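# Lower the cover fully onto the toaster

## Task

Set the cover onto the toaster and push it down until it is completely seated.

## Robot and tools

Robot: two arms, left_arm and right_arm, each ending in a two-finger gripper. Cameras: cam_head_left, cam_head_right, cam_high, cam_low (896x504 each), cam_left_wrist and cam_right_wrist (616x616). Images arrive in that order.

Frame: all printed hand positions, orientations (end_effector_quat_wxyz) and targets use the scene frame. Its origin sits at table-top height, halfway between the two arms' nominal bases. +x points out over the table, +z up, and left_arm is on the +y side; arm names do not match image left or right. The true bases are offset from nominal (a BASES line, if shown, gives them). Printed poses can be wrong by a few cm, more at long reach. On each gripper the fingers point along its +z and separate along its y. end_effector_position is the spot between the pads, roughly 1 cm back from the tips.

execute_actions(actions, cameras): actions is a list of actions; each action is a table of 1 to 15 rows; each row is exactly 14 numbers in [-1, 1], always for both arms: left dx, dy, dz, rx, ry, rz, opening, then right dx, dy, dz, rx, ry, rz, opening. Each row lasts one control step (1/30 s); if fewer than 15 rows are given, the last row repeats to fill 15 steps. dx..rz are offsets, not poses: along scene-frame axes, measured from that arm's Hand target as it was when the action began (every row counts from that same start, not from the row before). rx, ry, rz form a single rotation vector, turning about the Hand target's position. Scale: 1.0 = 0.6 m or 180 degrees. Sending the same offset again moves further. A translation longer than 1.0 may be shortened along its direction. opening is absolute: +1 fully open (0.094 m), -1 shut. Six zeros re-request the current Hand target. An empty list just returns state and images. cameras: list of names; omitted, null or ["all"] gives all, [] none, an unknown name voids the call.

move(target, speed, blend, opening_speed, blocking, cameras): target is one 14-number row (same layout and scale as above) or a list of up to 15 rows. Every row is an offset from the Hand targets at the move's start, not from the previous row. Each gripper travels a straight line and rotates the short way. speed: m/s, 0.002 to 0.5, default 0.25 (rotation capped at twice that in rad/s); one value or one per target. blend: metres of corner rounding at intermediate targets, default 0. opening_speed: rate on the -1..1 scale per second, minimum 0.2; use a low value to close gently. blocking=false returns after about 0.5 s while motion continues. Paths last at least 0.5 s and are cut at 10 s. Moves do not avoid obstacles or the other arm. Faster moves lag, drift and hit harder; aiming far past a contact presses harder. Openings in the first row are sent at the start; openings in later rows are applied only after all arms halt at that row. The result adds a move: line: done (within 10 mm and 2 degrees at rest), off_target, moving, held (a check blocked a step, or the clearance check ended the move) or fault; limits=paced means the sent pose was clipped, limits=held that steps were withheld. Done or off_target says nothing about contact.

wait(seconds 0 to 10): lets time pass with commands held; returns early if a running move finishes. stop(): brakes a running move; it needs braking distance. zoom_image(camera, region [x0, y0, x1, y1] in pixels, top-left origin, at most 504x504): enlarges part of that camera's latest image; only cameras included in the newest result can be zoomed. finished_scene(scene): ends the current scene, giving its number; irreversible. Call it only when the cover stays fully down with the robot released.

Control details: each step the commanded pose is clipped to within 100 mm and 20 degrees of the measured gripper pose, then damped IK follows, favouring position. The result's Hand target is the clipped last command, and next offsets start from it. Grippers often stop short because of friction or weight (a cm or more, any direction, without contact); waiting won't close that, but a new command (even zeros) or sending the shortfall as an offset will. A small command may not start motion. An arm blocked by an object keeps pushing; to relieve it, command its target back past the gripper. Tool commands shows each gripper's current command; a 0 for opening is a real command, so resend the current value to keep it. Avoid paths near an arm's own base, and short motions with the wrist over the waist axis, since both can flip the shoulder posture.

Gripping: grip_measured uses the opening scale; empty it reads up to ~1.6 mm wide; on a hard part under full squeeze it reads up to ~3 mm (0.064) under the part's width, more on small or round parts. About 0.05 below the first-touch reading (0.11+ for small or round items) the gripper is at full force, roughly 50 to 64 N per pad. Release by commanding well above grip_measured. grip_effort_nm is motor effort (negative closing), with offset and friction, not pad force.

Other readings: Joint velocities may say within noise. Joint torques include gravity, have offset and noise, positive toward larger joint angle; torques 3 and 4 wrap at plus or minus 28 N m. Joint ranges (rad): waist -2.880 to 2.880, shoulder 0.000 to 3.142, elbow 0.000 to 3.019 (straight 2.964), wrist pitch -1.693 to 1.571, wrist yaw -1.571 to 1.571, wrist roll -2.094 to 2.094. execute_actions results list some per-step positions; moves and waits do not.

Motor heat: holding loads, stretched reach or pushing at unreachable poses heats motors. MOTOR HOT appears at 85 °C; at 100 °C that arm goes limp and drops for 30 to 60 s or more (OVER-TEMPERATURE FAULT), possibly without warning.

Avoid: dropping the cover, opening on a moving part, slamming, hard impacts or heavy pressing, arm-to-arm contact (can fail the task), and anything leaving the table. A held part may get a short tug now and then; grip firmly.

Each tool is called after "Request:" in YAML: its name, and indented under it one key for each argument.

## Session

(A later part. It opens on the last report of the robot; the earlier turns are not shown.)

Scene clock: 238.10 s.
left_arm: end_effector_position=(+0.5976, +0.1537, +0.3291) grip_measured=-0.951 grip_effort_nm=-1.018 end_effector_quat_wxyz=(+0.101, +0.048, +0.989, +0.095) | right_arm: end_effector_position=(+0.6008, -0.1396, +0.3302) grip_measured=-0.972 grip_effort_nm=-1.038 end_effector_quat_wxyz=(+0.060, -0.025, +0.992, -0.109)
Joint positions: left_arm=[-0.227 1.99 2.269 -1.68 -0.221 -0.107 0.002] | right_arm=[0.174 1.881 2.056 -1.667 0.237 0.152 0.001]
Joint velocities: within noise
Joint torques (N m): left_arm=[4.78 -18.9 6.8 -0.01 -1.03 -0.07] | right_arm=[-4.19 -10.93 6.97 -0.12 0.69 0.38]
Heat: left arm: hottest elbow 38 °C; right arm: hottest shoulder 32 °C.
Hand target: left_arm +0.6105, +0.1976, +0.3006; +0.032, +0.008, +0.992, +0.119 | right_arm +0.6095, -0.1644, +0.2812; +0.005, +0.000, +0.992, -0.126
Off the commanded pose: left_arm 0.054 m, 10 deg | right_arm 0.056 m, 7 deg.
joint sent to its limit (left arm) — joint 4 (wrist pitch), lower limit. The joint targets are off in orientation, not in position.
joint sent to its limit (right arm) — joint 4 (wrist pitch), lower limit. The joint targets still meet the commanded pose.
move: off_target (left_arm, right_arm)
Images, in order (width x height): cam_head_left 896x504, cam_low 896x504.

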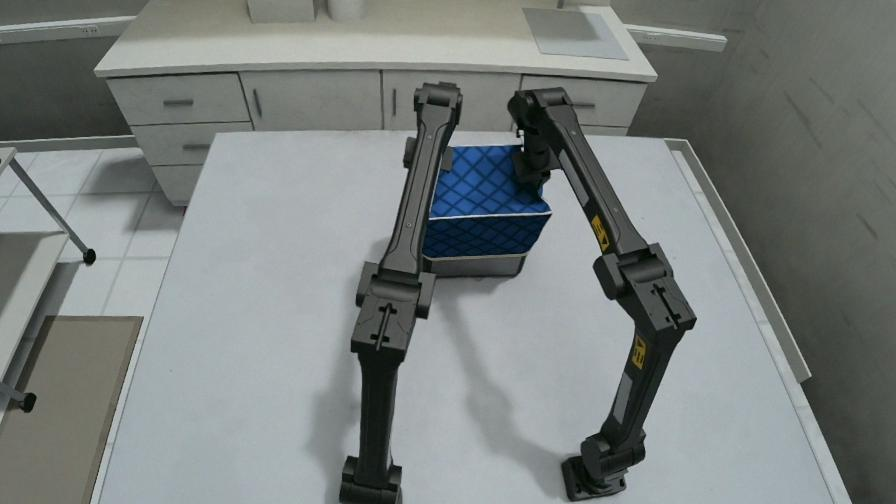

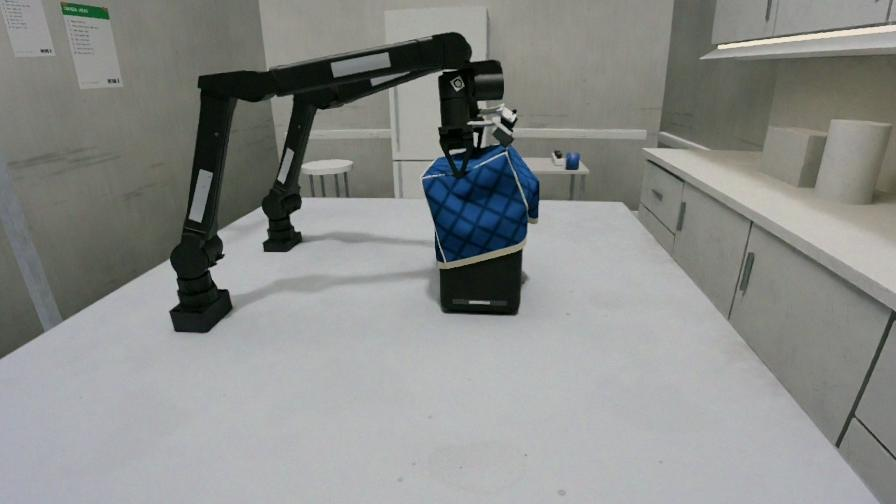

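Request:
move:
  target: [0.018,0,-0.06,0,0,0,-1,0.018,0,-0.04,0,0,0,-1]
  speed: 0.08
  cameras: ["cam_low","cam_head_left","cam_head_right"]

Request:
zoom_image:
  camera: "cam_low"
  region: [390, 130, 590, 330]

Scene clock: 243.13 s.
left_arm: end_effector_position=(+0.6029, +0.1521, +0.3094) grip_measured=-0.951 grip_effort_nm=-1.028 end_effector_quat_wxyz=(+0.086, +0.044, +0.991, +0.096) | right_arm: end_effector_position=(+0.6103, -0.1361, +0.3083) grip_measured=-0.972 grip_effort_nm=-1.038 end_effector_quat_wxyz=(+0.051, -0.025, +0.993, -0.107)
Joint positions: left_arm=[-0.227 2.021 2.269 -1.68 -0.219 -0.118 0.002] | right_arm=[0.174 1.915 2.051 -1.644 0.229 0.155 0.001]
Joint velocities: within noise
Joint torques (N m): left_arm=[4.72 -16.91 7.08 -0.16 -1.08 -0.07] | right_arm=[-4.37 -11.46 6.84 0.21 1 0.33]
Heat: left arm: hottest elbow 38 °C; right arm: hottest shoulder 32 °C.
Hand target: left_arm +0.6213, +0.1976, +0.2646; +0.032, +0.008, +0.992, +0.119 | right_arm +0.6203, -0.1645, +0.2574; +0.005, +0.000, +0.992, -0.126
Off the commanded pose: left_arm 0.066 m, 8 deg | right_arm 0.059 m, 6 deg.
joint sent to its limit (left arm) — joint 4 (wrist pitch), lower limit. The joint targets are off in position, not in orientation.
move: off_target (left_arm, right_arm)
Images, in order (width x height): cam_head_left 896x504, cam_head_right 896x504, cam_low 896x504.

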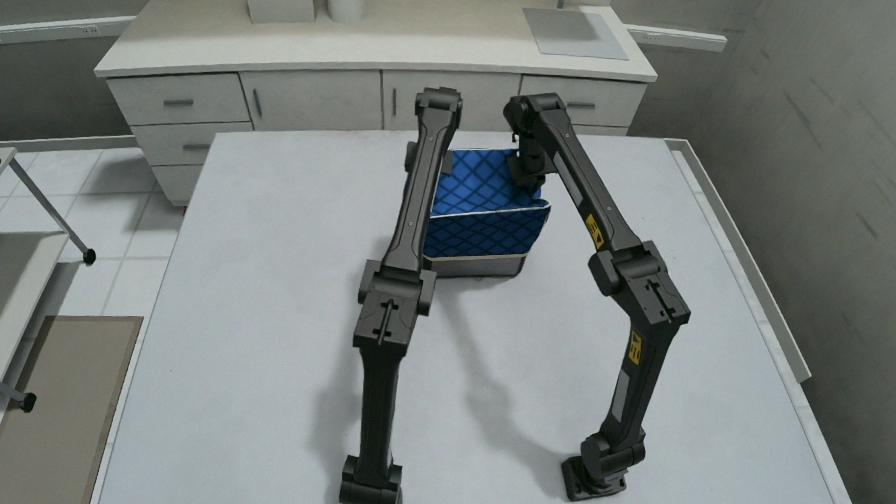

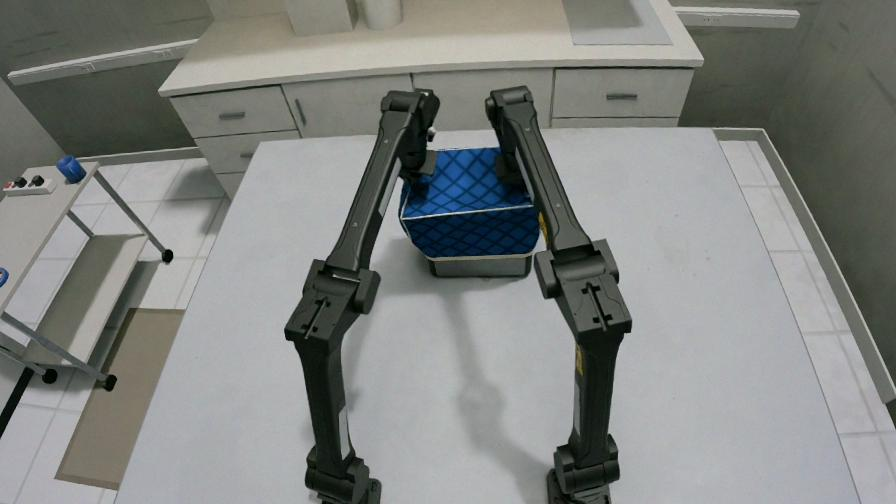

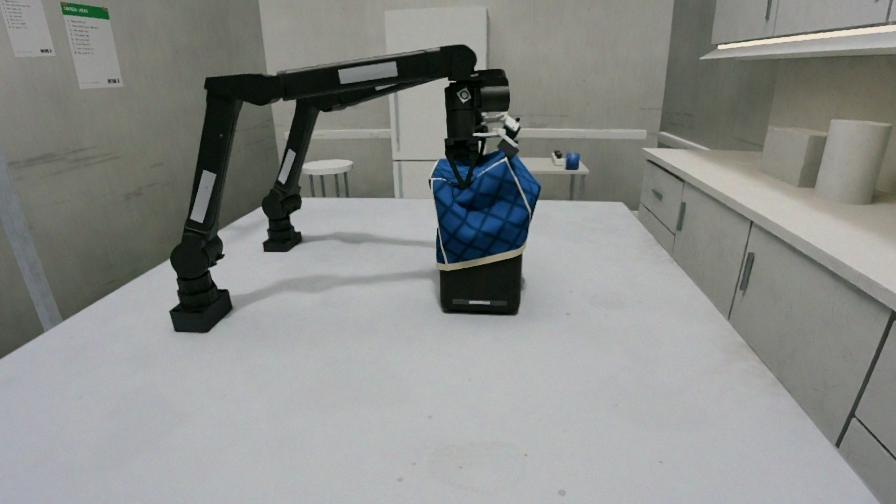

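Scaled by 2.520.

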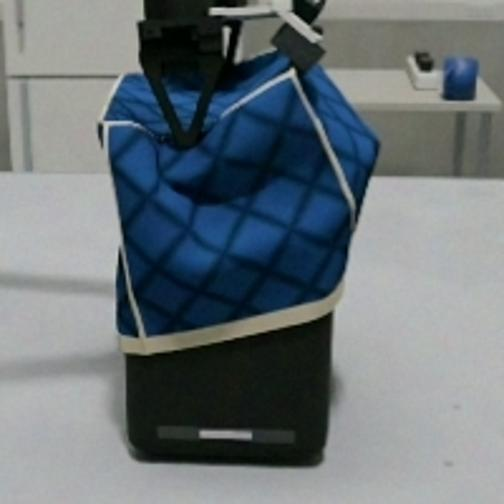

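Request:
execute_actions:
  actions: []
  cameras: ["cam_high","cam_low","cam_left_wrist","cam_right_wrist"]

Request:
zoom_image:
  camera: "cam_high"
  region: [350, 100, 600, 300]

Scene clock: 251.17 s.
left_arm: end_effector_position=(+0.6029, +0.1521, +0.3094) grip_measured=-0.951 grip_effort_nm=-1.028 end_effector_quat_wxyz=(+0.086, +0.044, +0.991, +0.096) | right_arm: end_effector_position=(+0.6103, -0.1361, +0.3083) grip_measured=-0.972 grip_effort_nm=-1.038 end_effector_quat_wxyz=(+0.051, -0.024, +0.993, -0.107)
Joint positions: left_arm=[-0.227 2.021 2.269 -1.68 -0.219 -0.118 0.002] | right_arm=[0.174 1.915 2.051 -1.644 0.229 0.155 0.001]
Joint velocities: within noise
Joint torques (N m): left_arm=[5.01 -16.62 7.13 -0.18 -1.08 -0.08] | right_arm=[-4.25 -11.52 6.89 0.18 0.99 0.33]
Heat: left arm: hottest elbow 38 °C; right arm: hottest shoulder 33 °C.
Hand target: left_arm +0.6213, +0.1976, +0.2646; +0.032, +0.008, +0.992, +0.119 | right_arm +0.6203, -0.1645, +0.2574; +0.005, +0.000, +0.992, -0.126
Tool commands: left_gripper/opening=-1.0 right_gripper/opening=-1.0
Off the commanded pose: left_arm 0.066 m, 8 deg | right_arm 0.059 m, 6 deg.
Images, in order (width x height): cam_high 896x504, cam_low 896x504, cam_left_wrist 616x616, cam_right_wrist 616x616.

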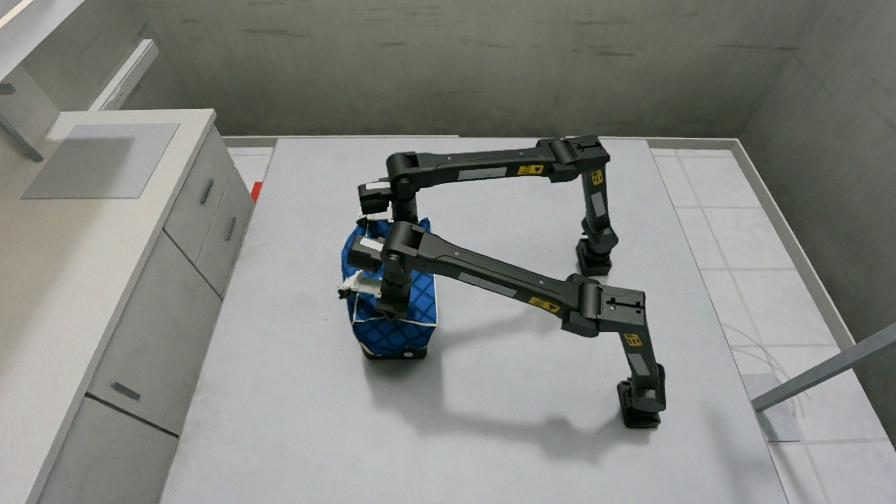

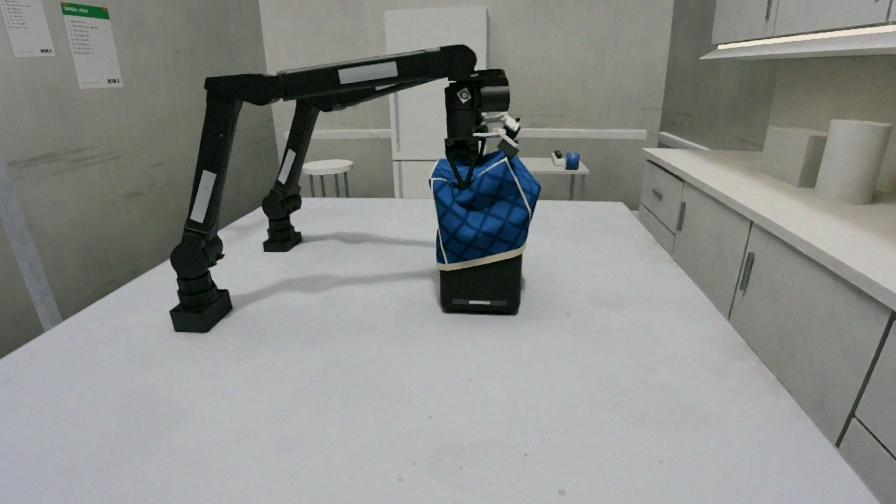

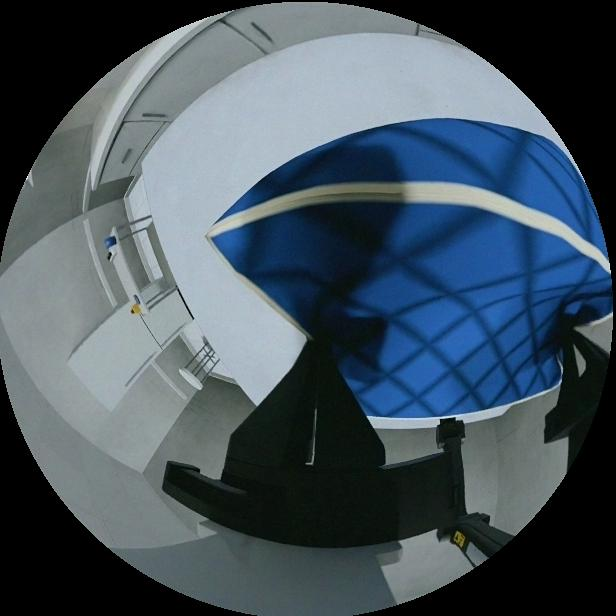

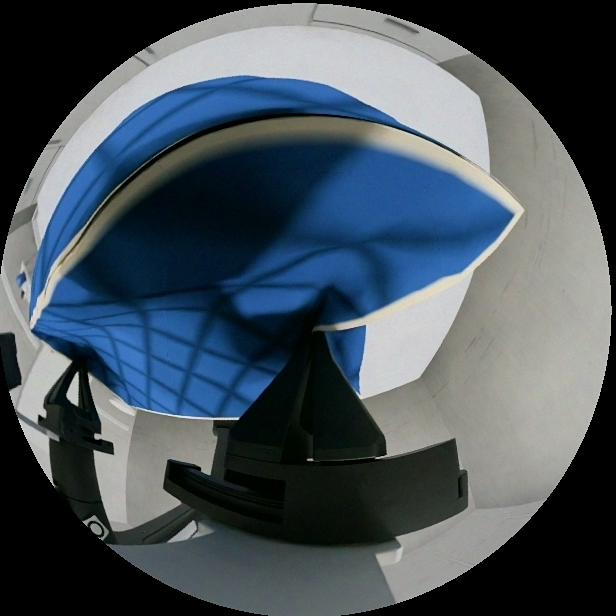

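Scaled by 2.016.

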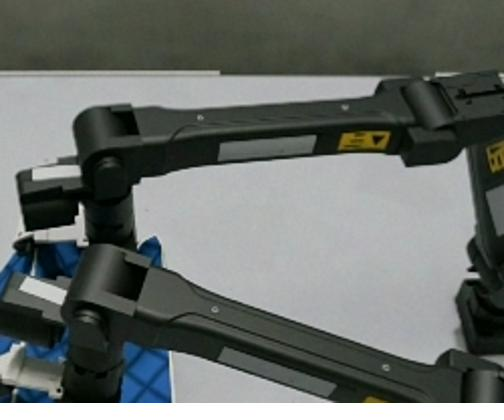

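Request:
move:
  target:
    - [-0.012,0,0.075,0,0,0,-1,-0.012,0,0.075,0,0,0,-1]
    - [0.0,0,-0.04,0,0,0,-1,-0.012,0,-0.04,0,0,0,-1]
  speed: 0.12
  cameras: ["cam_low","cam_head_left","cam_high"]

Request:
zoom_image:
  camera: "cam_low"
  region: [390, 130, 590, 330]

Scene clock: 261.90 s.
left_arm: end_effector_position=(+0.6106, +0.1558, +0.2323) grip_measured=-0.951 grip_effort_nm=-1.023 end_effector_quat_wxyz=(+0.023, +0.043, +0.993, +0.108) | right_arm: end_effector_position=(+0.6103, -0.1383, +0.2545) grip_measured=-0.972 grip_effort_nm=-1.033 end_effector_quat_wxyz=(+0.027, -0.022, +0.993, -0.113)
Joint positions: left_arm=[-0.22 2.118 2.227 -1.672 -0.22 -0.127 0.002] | right_arm=[0.172 1.941 1.951 -1.569 0.232 0.163 0.001]
Joint velocities: within noise
Joint torques (N m): left_arm=[4.01 -24 8.27 0.03 -1.1 -0.08] | right_arm=[-4.01 -14.62 7.86 0.06 0.9 0.27]
Heat: left arm: hottest elbow 37 °C; right arm: hottest shoulder 33 °C.
Hand target: left_arm +0.6213, +0.1976, +0.2407; +0.032, +0.008, +0.992, +0.119 | right_arm +0.6131, -0.1644, +0.2334; +0.005, +0.000, +0.992, -0.126
Off the commanded pose: left_arm 0.044 m, 4 deg | right_arm 0.034 m, 4 deg.
move: off_target (left_arm, right_arm)
Images, in order (width x height): cam_head_left 896x504, cam_high 896x504, cam_low 896x504.

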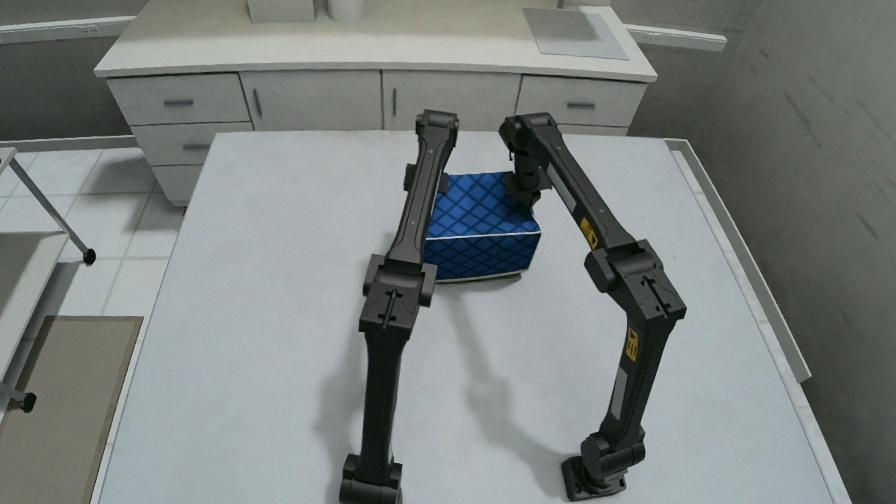

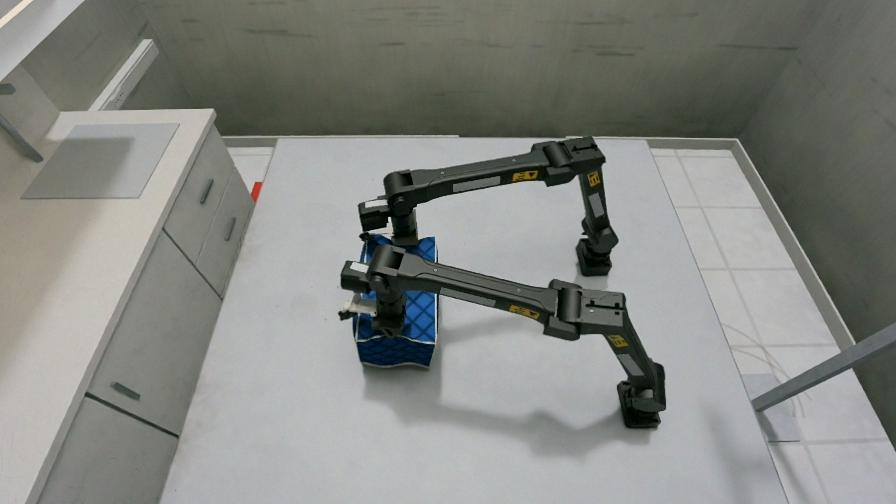

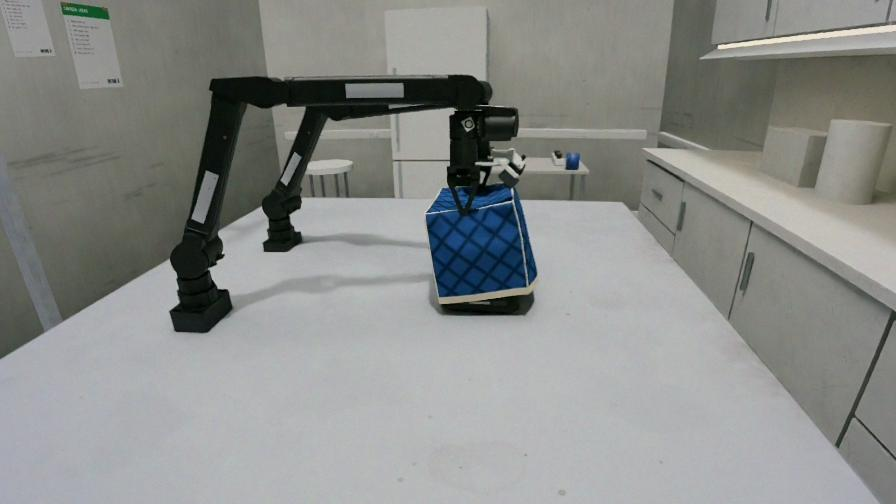

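Scaled by 2.520.

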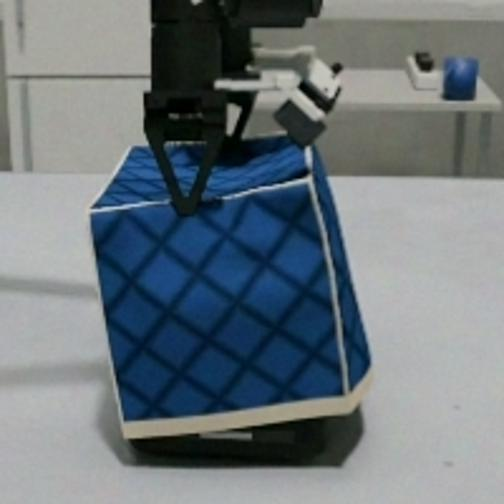

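Request:
move:
  target: [0,0,-0.025,0,0,0,-1,0.01,0,-0.045,0,0,0,-1]
  speed: 0.1
  cameras: ["cam_low","cam_head_left","cam_high"]

Request:
zoom_image:
  camera: "cam_low"
  region: [390, 150, 590, 350]

Scene clock: 266.13 s.
left_arm: end_effector_position=(+0.6130, +0.1559, +0.2214) grip_measured=-0.951 grip_effort_nm=-1.028 end_effector_quat_wxyz=(+0.026, +0.042, +0.993, +0.108) | right_arm: end_effector_position=(+0.6147, -0.1374, +0.2414) grip_measured=-0.972 grip_effort_nm=-1.028 end_effector_quat_wxyz=(+0.035, -0.021, +0.993, -0.111)
Joint positions: left_arm=[-0.219 2.118 2.199 -1.638 -0.221 -0.128 0.002] | right_arm=[0.172 1.943 1.919 -1.519 0.232 0.163 0.001]
Joint velocities: within noise
Joint torques (N m): left_arm=[3.9 -24.88 7.04 0.28 -1.05 -0.07] | right_arm=[-4.13 -13.16 7.25 0.43 0.89 0.25]
Heat: left arm: hottest elbow 37 °C; right arm: hottest shoulder 33 °C.
Hand target: left_arm +0.6213, +0.1977, +0.2257; +0.032, +0.008, +0.992, +0.119 | right_arm +0.6191, -0.1644, +0.2063; +0.005, +0.000, +0.992, -0.126
Off the commanded pose: left_arm 0.043 m, 4 deg | right_arm 0.044 m, 4 deg.
move: off_target (left_arm, right_arm)
Images, in order (width x height): cam_head_left 896x504, cam_high 896x504, cam_low 896x504.

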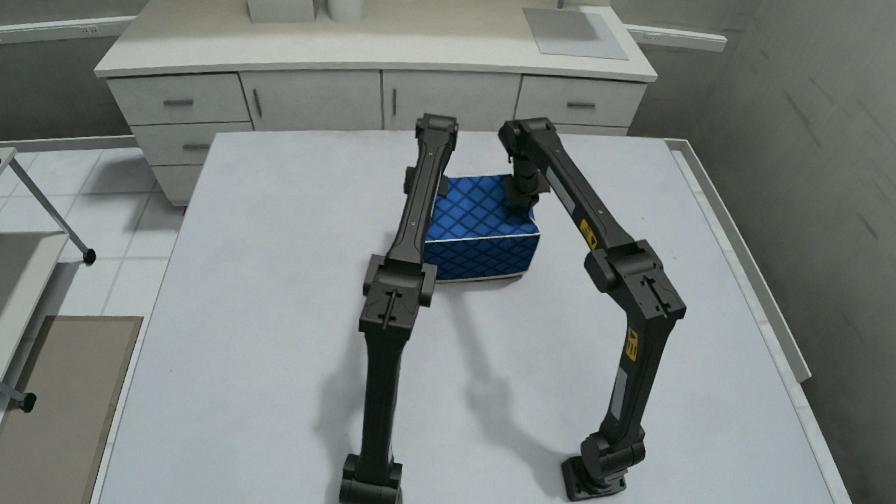

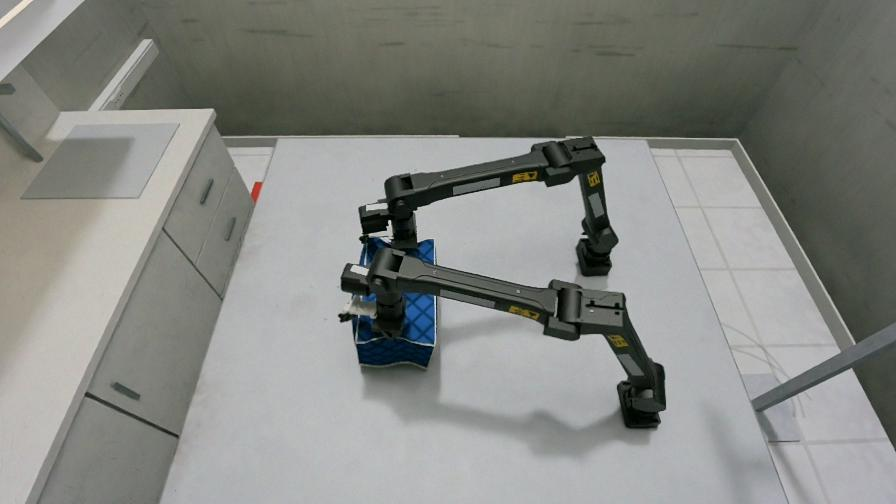

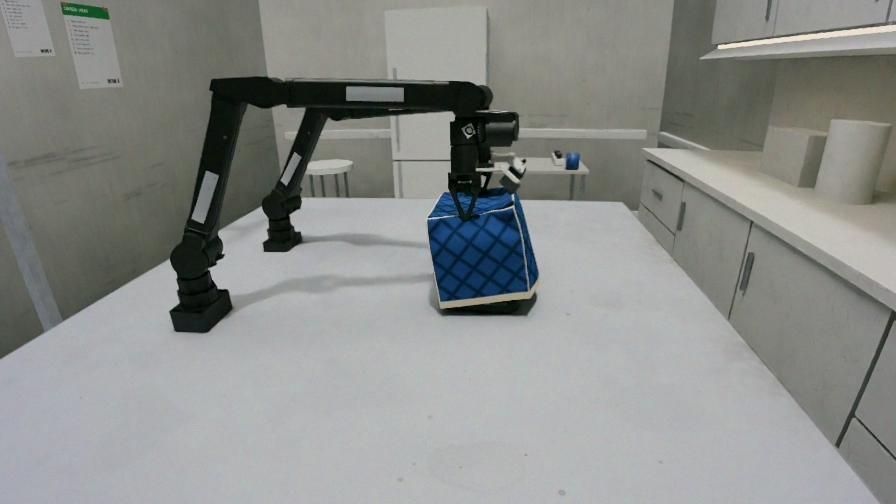

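Scaled by 2.520.

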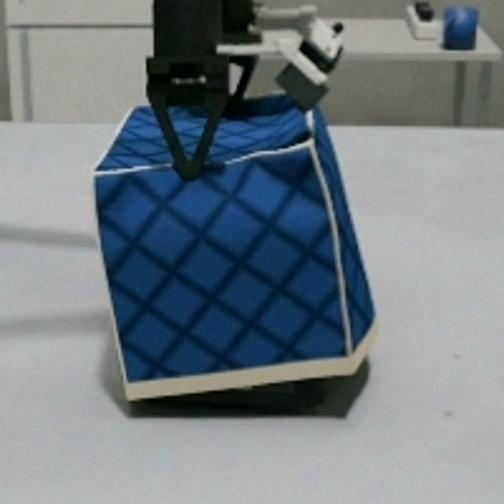

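Request:
move:
  target: [0.015,0,-0.03,0,0,0,-1,0.018,0,-0.045,0,0,0,-1]
  speed: 0.1
  cameras: ["cam_low","cam_head_left"]

Request:
zoom_image:
  camera: "cam_low"
  region: [390, 150, 590, 350]

Scene clock: 270.27 s.
left_arm: end_effector_position=(+0.6181, +0.1548, +0.2201) grip_measured=-0.951 grip_effort_nm=-1.023 end_effector_quat_wxyz=(+0.036, +0.041, +0.993, +0.106) | right_arm: end_effector_position=(+0.6175, -0.1376, +0.2373) grip_measured=-0.972 grip_effort_nm=-1.038 end_effector_quat_wxyz=(+0.041, -0.020, +0.993, -0.112)
Joint positions: left_arm=[-0.219 2.118 2.195 -1.613 -0.221 -0.128 0.002] | right_arm=[0.171 1.943 1.908 -1.496 0.235 0.163 0.001]
Joint velocities: within noise
Joint torques (N m): left_arm=[4.19 -22.48 6.99 0.61 -1.03 -0.05] | right_arm=[-4.25 -11.22 6.46 1.42 0.77 0.22]
Heat: left arm: hottest elbow 37 °C; right arm: hottest shoulder 33 °C.
Hand target: left_arm +0.6303, +0.1977, +0.2077; +0.032, +0.008, +0.992, +0.119 | right_arm +0.6299, -0.1643, +0.1793; +0.005, -0.001, +0.992, -0.126
Off the commanded pose: left_arm 0.046 m, 4 deg | right_arm 0.065 m, 5 deg.
move: off_target (left_arm, right_arm)
Images, in order (width x height): cam_head_left 896x504, cam_low 896x504.

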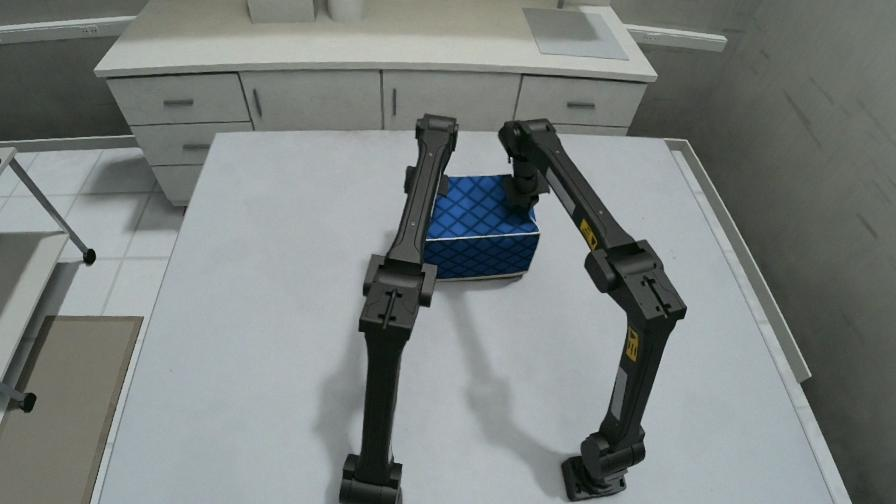

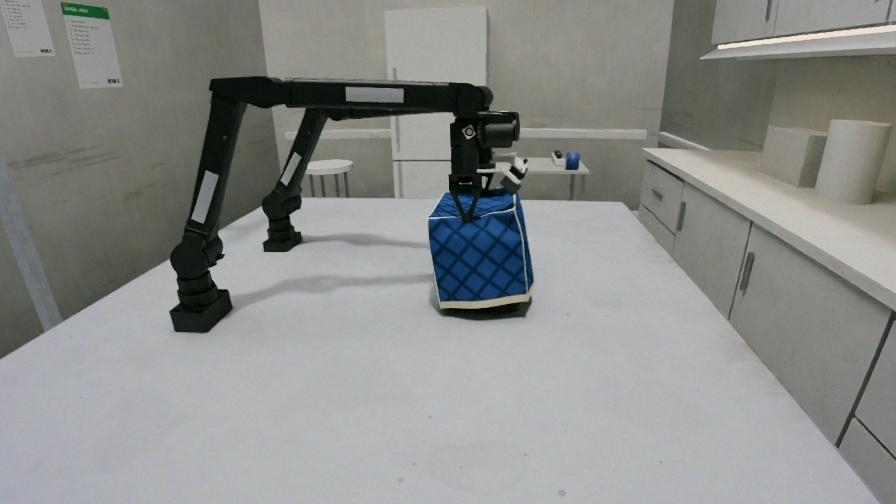

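Scaled by 2.520.

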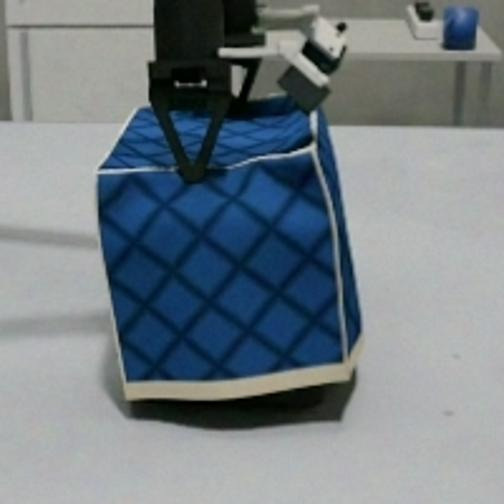

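Request:
move:
  target: [-0.016,0,0.015,0,0,0,-1,-0.018,0,0.05,0,0,0,-1]
  speed: 0.1
  cameras: ["cam_low","cam_head_right"]

Request:
zoom_image:
  camera: "cam_low"
  region: [390, 150, 590, 350]

Request:
move:
  target: [0,0,0,0,0,0,0.2,0,0,0,0,0,0,0.2]
  opening_speed: 1
  cameras: ["cam_low","cam_head_right"]

Request:
zoom_image:
  camera: "cam_low"
  region: [390, 150, 590, 350]

Scene clock: 277.13 s.
left_arm: end_effector_position=(+0.6176, +0.1549, +0.2172) grip_measured=-0.951 grip_effort_nm=-1.033 end_effector_quat_wxyz=(+0.036, +0.041, +0.993, +0.106) | right_arm: end_effector_position=(+0.6153, -0.1380, +0.2366) grip_measured=-0.972 grip_effort_nm=-1.038 end_effector_quat_wxyz=(+0.036, -0.021, +0.993, -0.113)
Joint positions: left_arm=[-0.219 2.114 2.182 -1.603 -0.221 -0.128 0.002] | right_arm=[0.171 1.943 1.906 -1.504 0.235 0.163 0.001]
Joint velocities: within noise
Joint torques (N m): left_arm=[4.25 -24.7 6.23 0.06 -1.05 -0.1] | right_arm=[-4.01 -13.39 9.11 -0.36 0.77 0.25]
Heat: left arm: hottest elbow 37 °C; right arm: hottest shoulder 33 °C.
Hand target: left_arm +0.6207, +0.1977, +0.2165; +0.032, +0.008, +0.992, +0.119 | right_arm +0.6192, -0.1643, +0.2094; +0.005, +0.000, +0.992, -0.126
Off the commanded pose: left_arm 0.043 m, 4 deg | right_arm 0.038 m, 4 deg.
move: off_target (left_arm, right_arm)
Images, in order (width x height): cam_head_right 896x504, cam_low 896x504.

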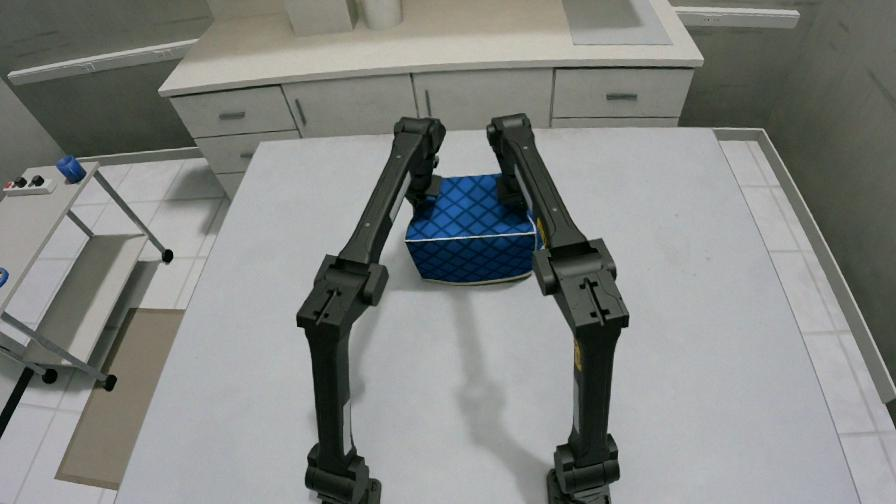

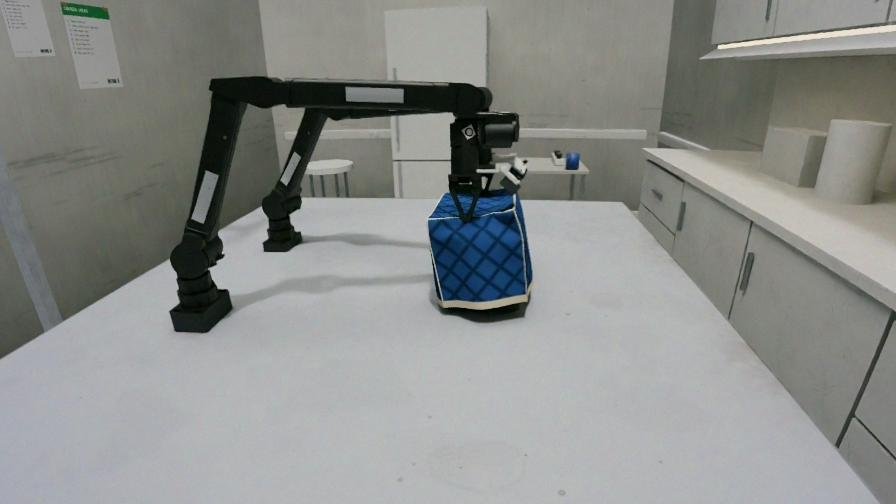

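Scaled by 2.520.

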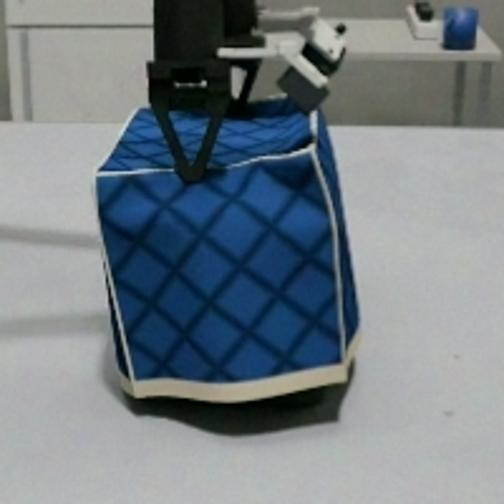

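Scene clock: 278.73 s.
left_arm: end_effector_position=(+0.6194, +0.1955, +0.2128) grip_measured=+0.197 grip_effort_nm=0.110 end_effector_quat_wxyz=(+0.028, +0.014, +0.993, +0.118) | right_arm: end_effector_position=(+0.6155, -0.1678, +0.2344) grip_measured=+0.196 grip_effort_nm=0.159 end_effector_quat_wxyz=(+0.025, -0.001, +0.992, -0.127)
Joint positions: left_arm=[-0.163 2.113 2.166 -1.603 -0.242 -0.128 0.056] | right_arm=[0.13 1.949 1.906 -1.52 0.26 0.163 0.056]
Joint velocities: within noise
Joint torques (N m): left_arm=[0.26 -24.94 7.69 -0.05 -0.25 -0.02] | right_arm=[-0.85 -13.57 9.24 0.14 -0.11 0.25]
Heat: left arm: hottest elbow 37 °C; right arm: hottest shoulder 33 °C.
Hand target: left_arm +0.6207, +0.1976, +0.2167; +0.032, +0.008, +0.992, +0.119 | right_arm +0.6191, -0.1644, +0.2094; +0.005, +0.000, +0.992, -0.126
Off the commanded pose: left_arm 0.005 m, 1 deg | right_arm 0.026 m, 2 deg.
move: off_target (right_arm)
Images, in order (width x height): cam_head_right 896x504, cam_low 896x504.

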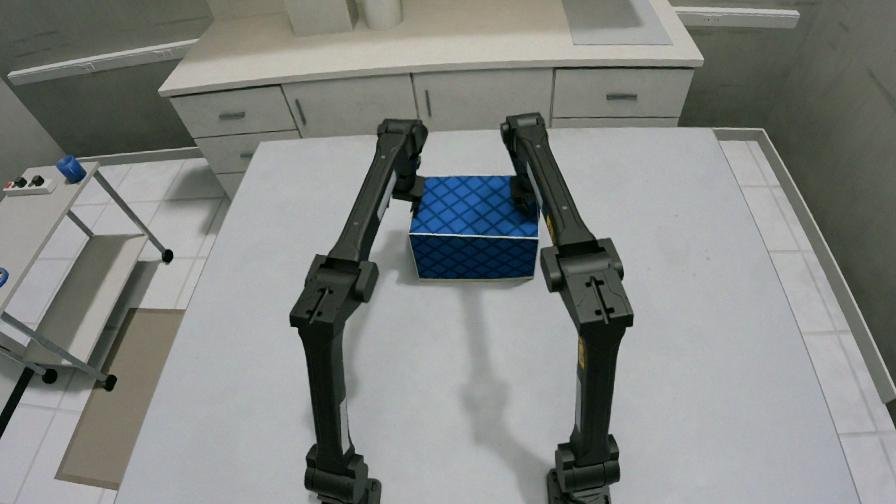

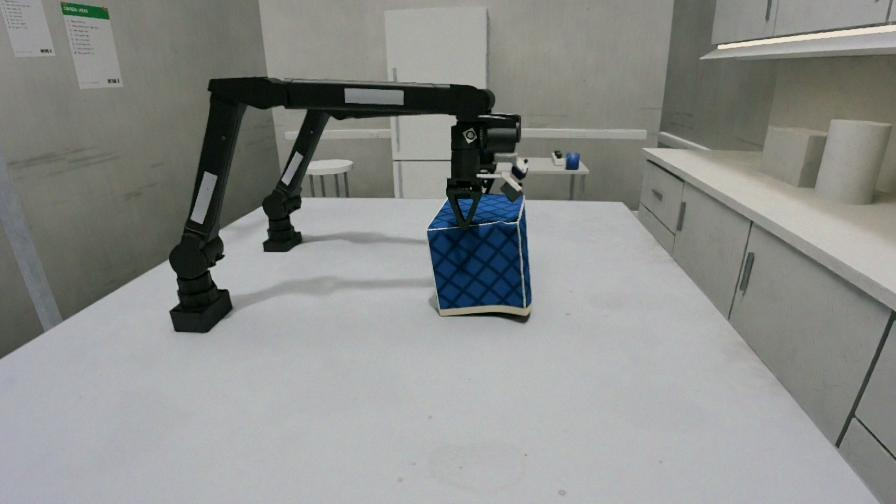

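Scaled by 2.520.

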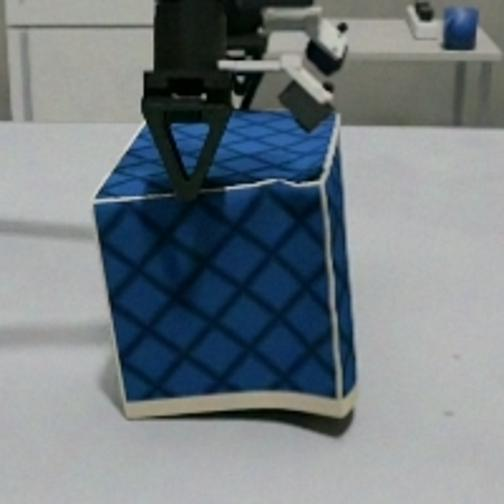

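Mostly down. Raise straight up.

Request:
move:
  target: [0,0,0.14,0,0,0,0.2,0,0,0.16,0,0,0,0.2]
  cameras: ["cam_low","cam_head_right","cam_head_left","cam_high"]

Request:
zoom_image:
  camera: "cam_low"
  region: [410, 180, 560, 330]

Request:
zoom_image:
  camera: "cam_high"
  region: [320, 220, 480, 380]

Request:
zoom_image:
  camera: "cam_head_right"
  region: [380, 150, 580, 300]

Scene clock: 284.33 s.
left_arm: end_effector_position=(+0.6166, +0.1963, +0.2650) grip_measured=+0.198 grip_effort_nm=0.115 end_effector_quat_wxyz=(+0.048, +0.013, +0.992, +0.116) | right_arm: end_effector_position=(+0.6102, -0.1677, +0.2787) grip_measured=+0.198 grip_effort_nm=0.115 end_effector_quat_wxyz=(+0.010, -0.003, +0.992, -0.127)
Joint positions: left_arm=[-0.163 2.086 2.258 -1.68 -0.244 -0.124 0.056] | right_arm=[0.13 1.957 2.035 -1.671 0.254 0.163 0.056]
Joint velocities: within noise
Joint torques (N m): left_arm=[0.21 -26.17 10.58 -0.29 -0.27 0.13] | right_arm=[-0.85 -17.38 13.74 -0.14 0.17 0.07]
Heat: left arm: hottest elbow 37 °C; right arm: hottest shoulder 33 °C.
Hand target: left_arm +0.6206, +0.1977, +0.3007; +0.032, +0.008, +0.992, +0.119 | right_arm +0.6191, -0.1644, +0.3054; +0.005, +0.000, +0.992, -0.126
Off the commanded pose: left_arm 0.036 m, 2 deg | right_arm 0.028 m, 1 deg.
joint sent to its limit (left arm) — joint 4 (wrist pitch), lower limit. The joint targets are off in orientation, not in position.
joint sent to its limit (right arm) — joint 4 (wrist pitch), lower limit. The joint targets are off in orientation, not in position.
move: off_target (left_arm, right_arm)
Images, in order (width x height): cam_head_left 896x504, cam_head_right 896x504, cam_high 896x504, cam_low 896x504.

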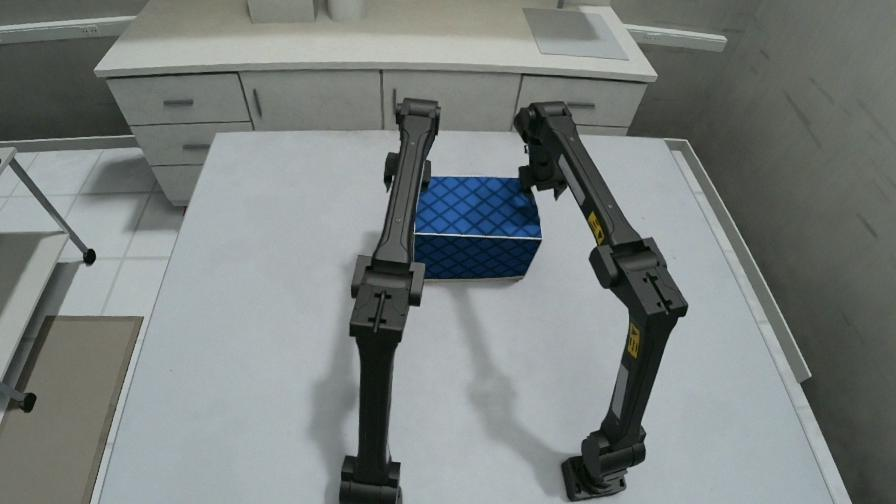

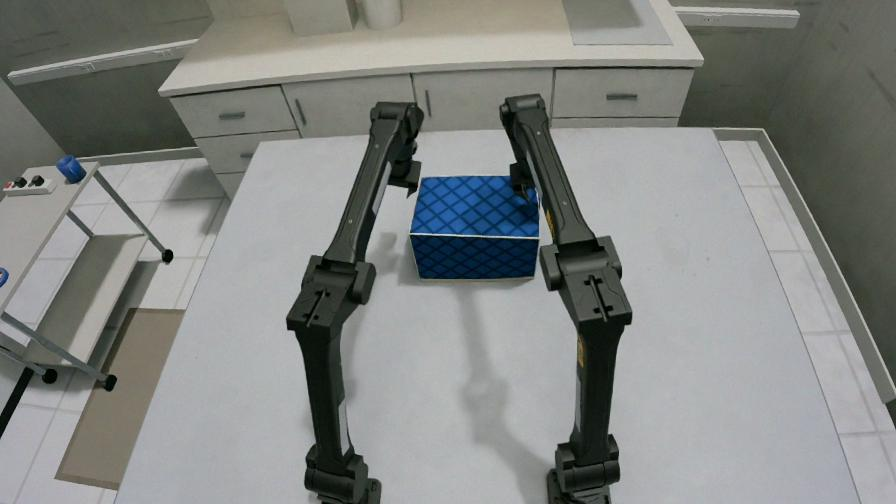

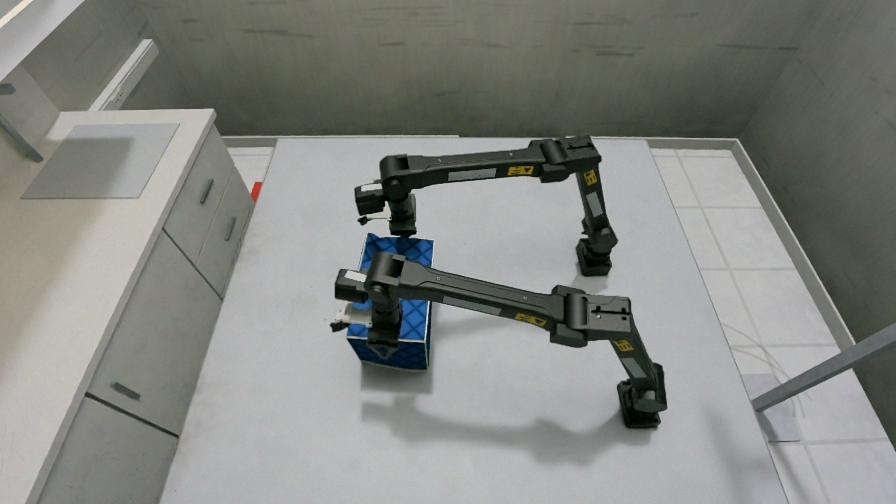

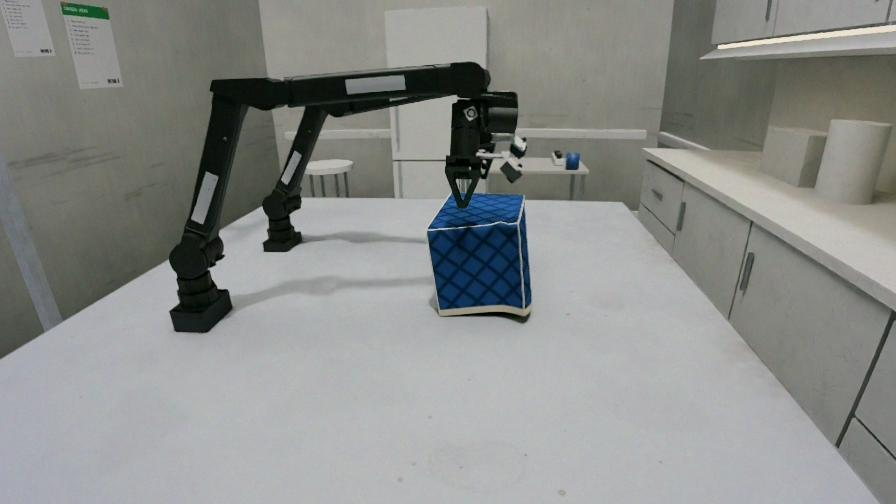

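Scaled by 3.360.

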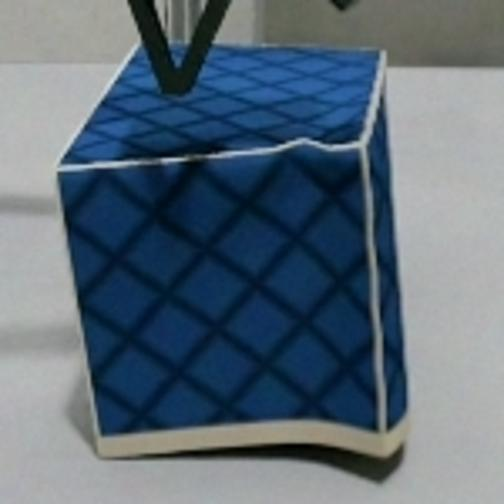

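Scaled by 3.150.

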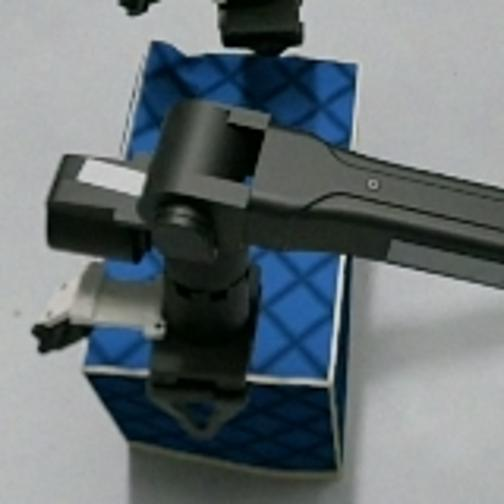

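Scaled by 2.520.

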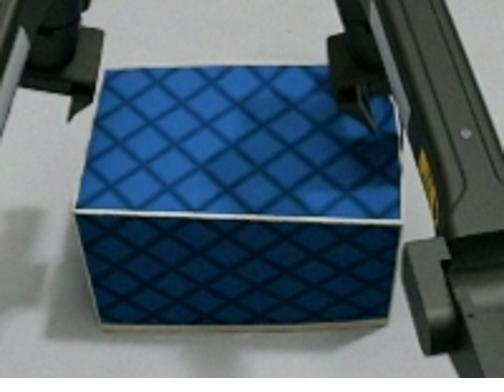

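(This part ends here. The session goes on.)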